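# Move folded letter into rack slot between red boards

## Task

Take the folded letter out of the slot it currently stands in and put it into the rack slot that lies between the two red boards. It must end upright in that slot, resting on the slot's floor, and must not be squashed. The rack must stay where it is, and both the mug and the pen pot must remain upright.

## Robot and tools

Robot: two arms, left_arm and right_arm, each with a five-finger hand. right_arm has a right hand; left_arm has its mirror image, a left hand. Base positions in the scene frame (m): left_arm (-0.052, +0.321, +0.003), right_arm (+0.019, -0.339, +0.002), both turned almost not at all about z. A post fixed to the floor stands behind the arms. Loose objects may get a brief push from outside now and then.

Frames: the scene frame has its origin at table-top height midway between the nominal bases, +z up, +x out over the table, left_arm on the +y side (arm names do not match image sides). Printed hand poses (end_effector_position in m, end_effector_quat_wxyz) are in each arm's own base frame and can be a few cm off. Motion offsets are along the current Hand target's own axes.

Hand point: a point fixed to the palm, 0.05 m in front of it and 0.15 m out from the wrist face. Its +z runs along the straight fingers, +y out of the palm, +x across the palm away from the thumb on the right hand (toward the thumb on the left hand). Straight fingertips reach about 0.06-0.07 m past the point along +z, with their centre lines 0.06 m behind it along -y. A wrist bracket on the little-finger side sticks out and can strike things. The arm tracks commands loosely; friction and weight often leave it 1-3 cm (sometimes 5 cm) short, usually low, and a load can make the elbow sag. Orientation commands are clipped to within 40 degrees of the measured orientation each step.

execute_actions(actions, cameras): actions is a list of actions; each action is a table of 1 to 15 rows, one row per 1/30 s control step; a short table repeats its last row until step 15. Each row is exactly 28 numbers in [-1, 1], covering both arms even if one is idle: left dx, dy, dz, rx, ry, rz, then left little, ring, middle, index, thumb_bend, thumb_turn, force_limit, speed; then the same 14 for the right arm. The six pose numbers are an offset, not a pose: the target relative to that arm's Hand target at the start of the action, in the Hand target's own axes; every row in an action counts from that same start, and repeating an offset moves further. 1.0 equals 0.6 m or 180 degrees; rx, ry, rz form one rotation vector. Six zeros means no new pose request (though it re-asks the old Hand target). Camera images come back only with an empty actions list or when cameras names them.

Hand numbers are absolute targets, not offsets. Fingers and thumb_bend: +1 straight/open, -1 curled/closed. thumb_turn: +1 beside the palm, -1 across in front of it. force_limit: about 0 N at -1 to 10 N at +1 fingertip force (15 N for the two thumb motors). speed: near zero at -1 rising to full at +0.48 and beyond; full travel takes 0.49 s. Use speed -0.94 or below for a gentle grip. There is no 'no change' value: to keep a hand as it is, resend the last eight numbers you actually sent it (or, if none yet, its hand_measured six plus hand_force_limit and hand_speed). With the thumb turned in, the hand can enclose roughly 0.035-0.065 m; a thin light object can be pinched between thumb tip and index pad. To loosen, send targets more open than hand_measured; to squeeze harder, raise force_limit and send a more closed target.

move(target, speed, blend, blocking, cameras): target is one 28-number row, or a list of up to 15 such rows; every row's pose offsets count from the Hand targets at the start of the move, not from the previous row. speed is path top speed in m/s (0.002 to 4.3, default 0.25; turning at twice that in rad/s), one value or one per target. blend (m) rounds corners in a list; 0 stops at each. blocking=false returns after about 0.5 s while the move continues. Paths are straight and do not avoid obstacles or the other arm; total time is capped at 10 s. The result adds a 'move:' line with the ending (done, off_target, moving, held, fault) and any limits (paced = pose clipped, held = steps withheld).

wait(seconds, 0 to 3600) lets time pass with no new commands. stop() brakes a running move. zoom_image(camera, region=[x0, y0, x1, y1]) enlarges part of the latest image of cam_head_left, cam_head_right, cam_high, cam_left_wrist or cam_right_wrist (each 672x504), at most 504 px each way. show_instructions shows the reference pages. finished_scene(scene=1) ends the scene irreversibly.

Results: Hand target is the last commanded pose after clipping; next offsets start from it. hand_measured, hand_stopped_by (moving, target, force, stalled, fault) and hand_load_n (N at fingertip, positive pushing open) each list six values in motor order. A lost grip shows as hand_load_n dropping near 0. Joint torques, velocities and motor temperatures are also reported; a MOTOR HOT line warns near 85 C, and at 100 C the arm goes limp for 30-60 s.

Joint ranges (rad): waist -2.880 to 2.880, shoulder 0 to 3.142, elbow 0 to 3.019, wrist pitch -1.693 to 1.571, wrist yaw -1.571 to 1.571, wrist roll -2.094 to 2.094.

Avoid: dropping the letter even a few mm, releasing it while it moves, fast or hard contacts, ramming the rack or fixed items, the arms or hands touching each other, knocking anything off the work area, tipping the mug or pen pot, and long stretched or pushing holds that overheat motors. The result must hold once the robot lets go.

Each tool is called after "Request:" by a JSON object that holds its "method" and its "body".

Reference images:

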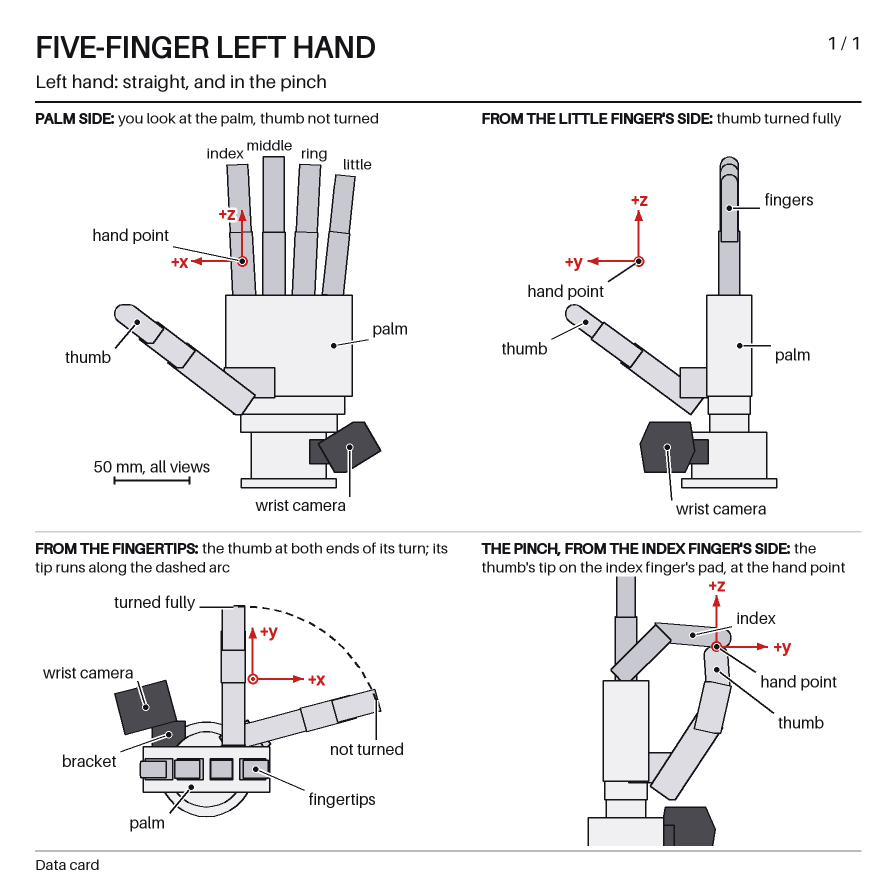

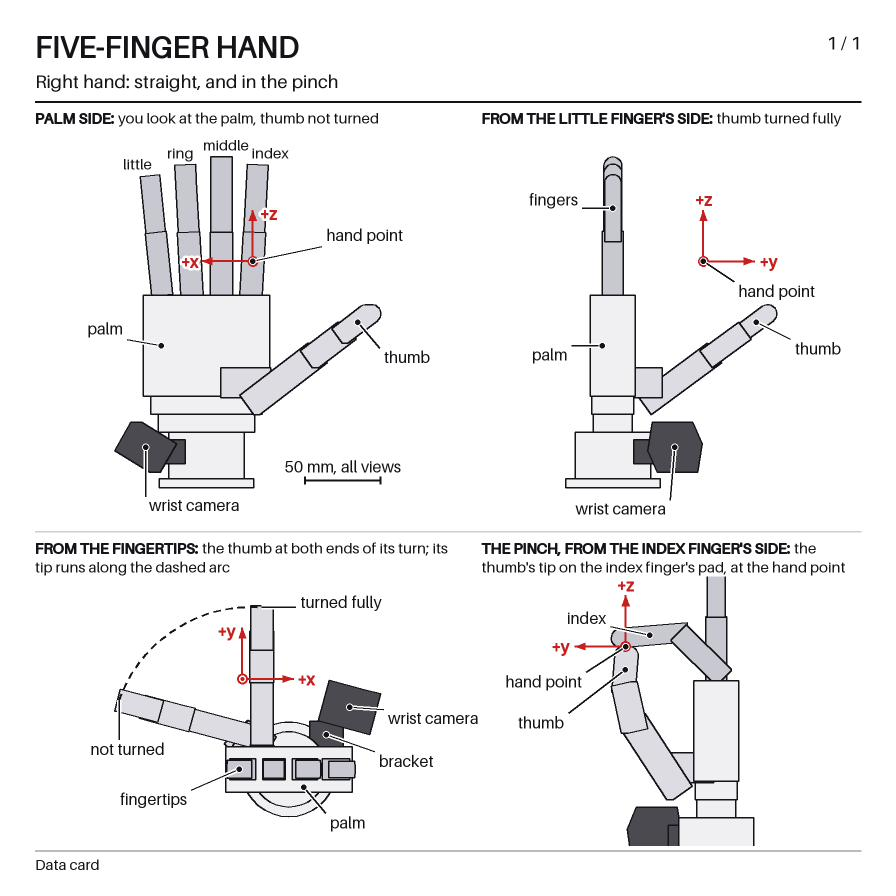

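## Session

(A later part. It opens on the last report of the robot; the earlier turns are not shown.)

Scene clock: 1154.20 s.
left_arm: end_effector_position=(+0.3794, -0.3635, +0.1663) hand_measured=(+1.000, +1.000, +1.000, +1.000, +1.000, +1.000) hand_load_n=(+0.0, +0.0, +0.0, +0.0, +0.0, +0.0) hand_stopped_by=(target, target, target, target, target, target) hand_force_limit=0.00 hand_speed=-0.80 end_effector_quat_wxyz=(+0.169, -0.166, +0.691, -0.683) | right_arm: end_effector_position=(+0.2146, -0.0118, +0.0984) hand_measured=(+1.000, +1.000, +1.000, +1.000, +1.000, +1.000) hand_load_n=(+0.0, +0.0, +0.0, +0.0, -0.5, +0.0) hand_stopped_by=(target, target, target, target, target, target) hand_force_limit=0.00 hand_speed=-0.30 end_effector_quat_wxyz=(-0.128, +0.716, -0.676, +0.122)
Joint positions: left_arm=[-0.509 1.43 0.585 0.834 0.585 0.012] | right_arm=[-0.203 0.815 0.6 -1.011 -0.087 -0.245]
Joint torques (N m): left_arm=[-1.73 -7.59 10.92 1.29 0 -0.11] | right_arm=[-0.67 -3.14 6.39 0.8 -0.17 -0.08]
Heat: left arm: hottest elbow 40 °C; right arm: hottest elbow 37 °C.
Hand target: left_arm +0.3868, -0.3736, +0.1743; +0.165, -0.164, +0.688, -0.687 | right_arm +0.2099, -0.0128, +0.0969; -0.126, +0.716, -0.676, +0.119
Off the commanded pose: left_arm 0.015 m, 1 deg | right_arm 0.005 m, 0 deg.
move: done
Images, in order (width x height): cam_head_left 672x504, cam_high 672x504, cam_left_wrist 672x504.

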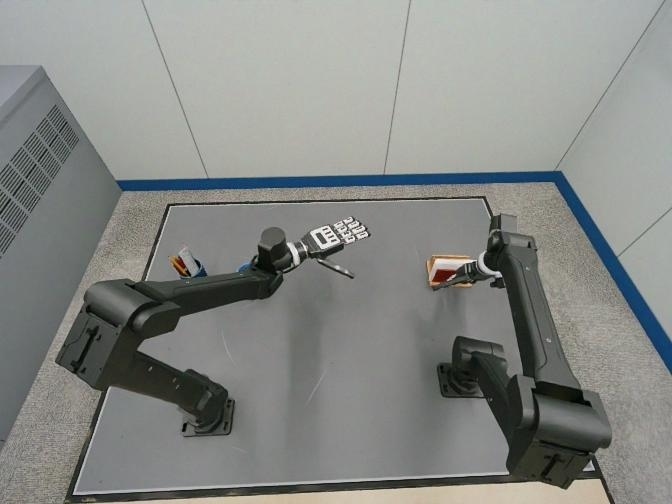

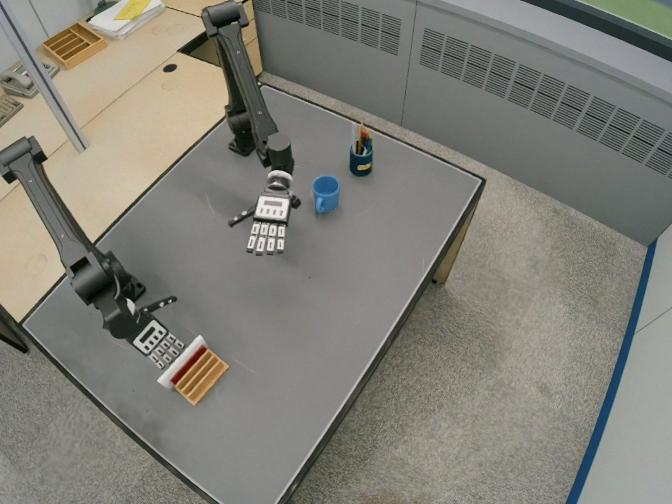

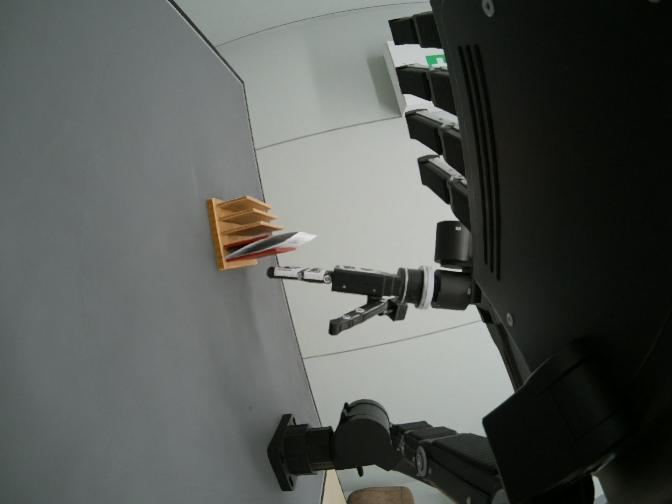

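Request:
{"method": "move", "body": {"target": [0,0,0,0,0,0,1,1,1,1,1,1,0,-0.8,0,0.010,-0.24,0,0,0,1,1,1,1,1,1,0,-0.3], "speed": 0.12, "cameras": ["all"]}}

Request:
{"method": "zoom_image", "body": {"camera": "cam_left_wrist", "region": [190, 175, 330, 285]}}

Request:
{"method": "zoom_image", "body": {"camera": "cam_head_left", "region": [400, 220, 510, 310]}}

Request:
{"method": "zoom_image", "body": {"camera": "cam_right_wrist", "region": [230, 0, 430, 220]}}

Scene clock: 1169.87 s.
left_arm: end_effector_position=(+0.3794, -0.3635, +0.1663) hand_measured=(+1.000, +1.000, +1.000, +1.000, +1.000, +1.000) hand_load_n=(+0.0, +0.0, +0.0, +0.0, +0.0, +0.0) hand_stopped_by=(target, target, target, target, target, target) hand_force_limit=0.00 hand_speed=-0.80 end_effector_quat_wxyz=(+0.169, -0.166, +0.691, -0.683) | right_arm: end_effector_position=(+0.1489, -0.0124, +0.2106) hand_measured=(+1.000, +1.000, +1.000, +1.000, +1.000, +1.000) hand_load_n=(-0.5, +0.0, +0.0, +0.0, +0.0, +0.0) hand_stopped_by=(target, target, target, target, target, target) hand_force_limit=0.00 hand_speed=-0.30 end_effector_quat_wxyz=(-0.115, +0.718, -0.679, +0.100)
Joint positions: left_arm=[-0.509 1.43 0.585 0.834 0.585 0.012] | right_arm=[-0.296 0.648 0.835 -1.475 -0.117 -0.334]
Joint torques (N m): left_arm=[-1.49 -7.71 10.88 1.28 -0.01 -0.11] | right_arm=[-0.67 -0.91 10.15 0.72 -0.2 -0.09]
Heat: left arm: hottest elbow 40 °C; right arm: hottest elbow 36 °C.
Hand target: left_arm +0.3868, -0.3736, +0.1743; +0.165, -0.164, +0.688, -0.687 | right_arm +0.1553, -0.0159, +0.2303; -0.125, +0.716, -0.676, +0.119
Off the commanded pose: left_arm 0.015 m, 1 deg | right_arm 0.021 m, 2 deg.
move: off_target (right_arm)

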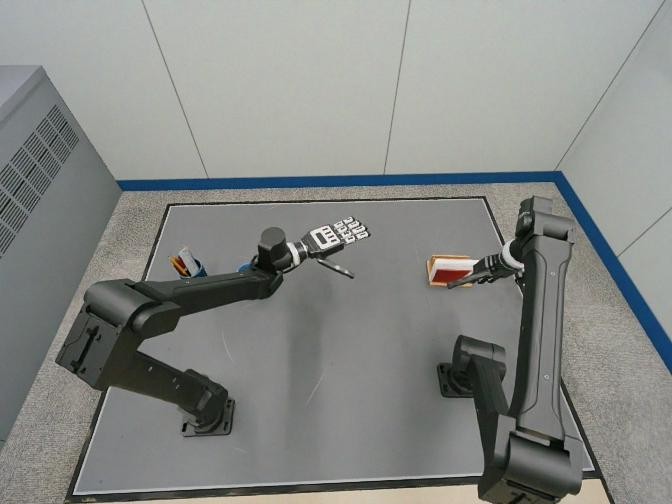

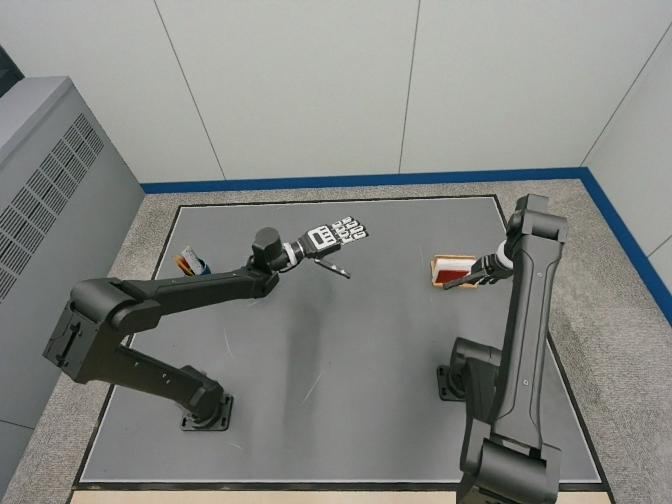

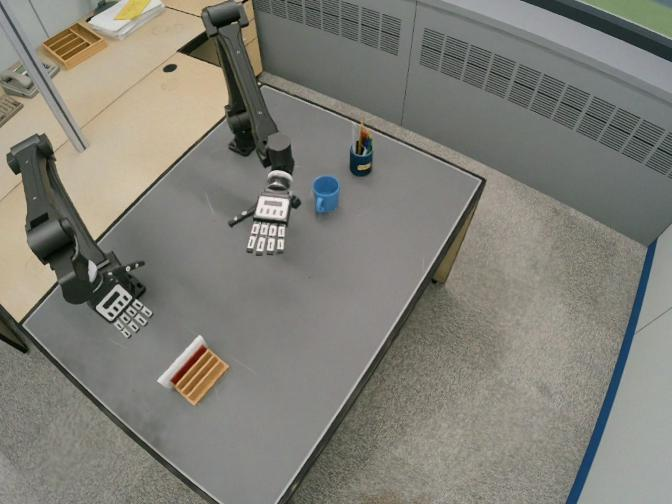

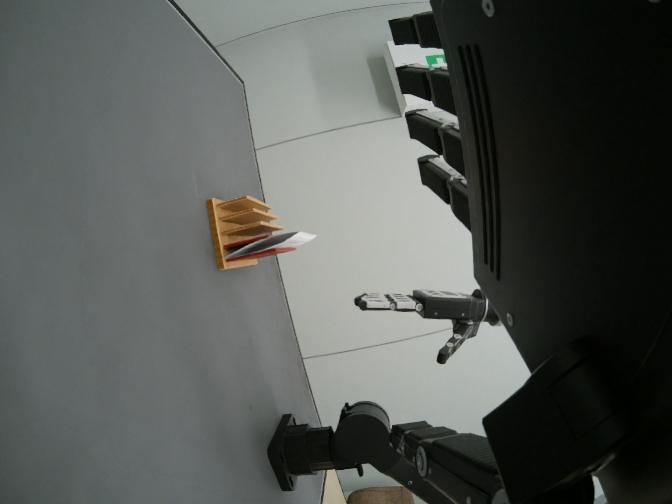

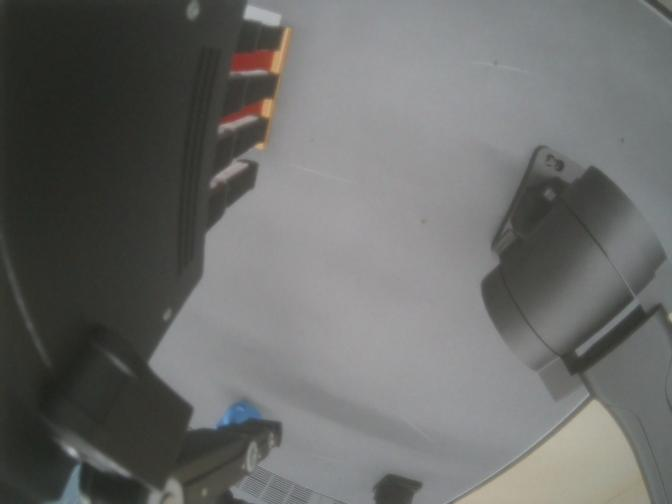

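Scaled by 3.600 from the camera's image (finer frame: 960x720).

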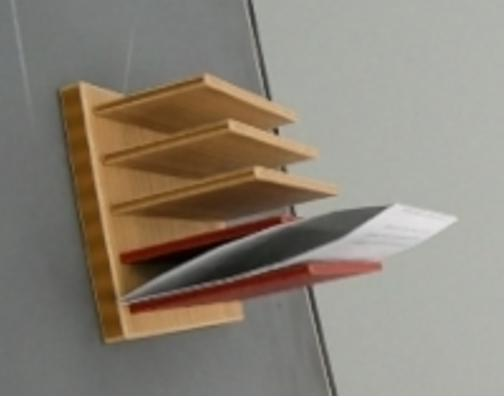

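Scaled by 4.582 from the camera's image (finer frame: 960x720).

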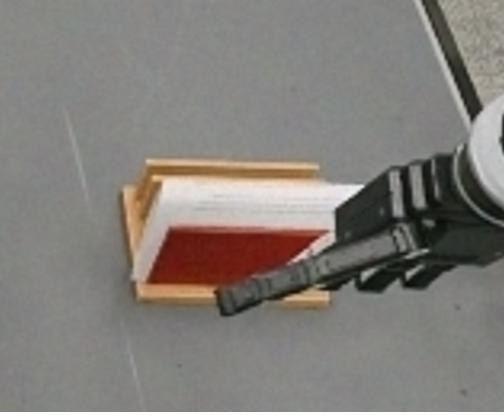

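Scaled by 2.291 from the camera's image (finer frame: 960x720).

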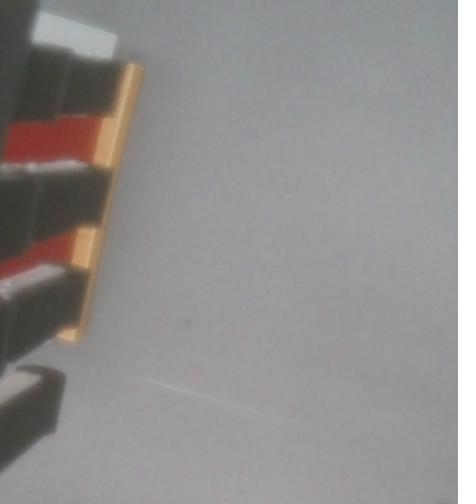

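Request:
{"method": "finished_scene", "body": {"scene": 1}}

The scene is finished: the task was done.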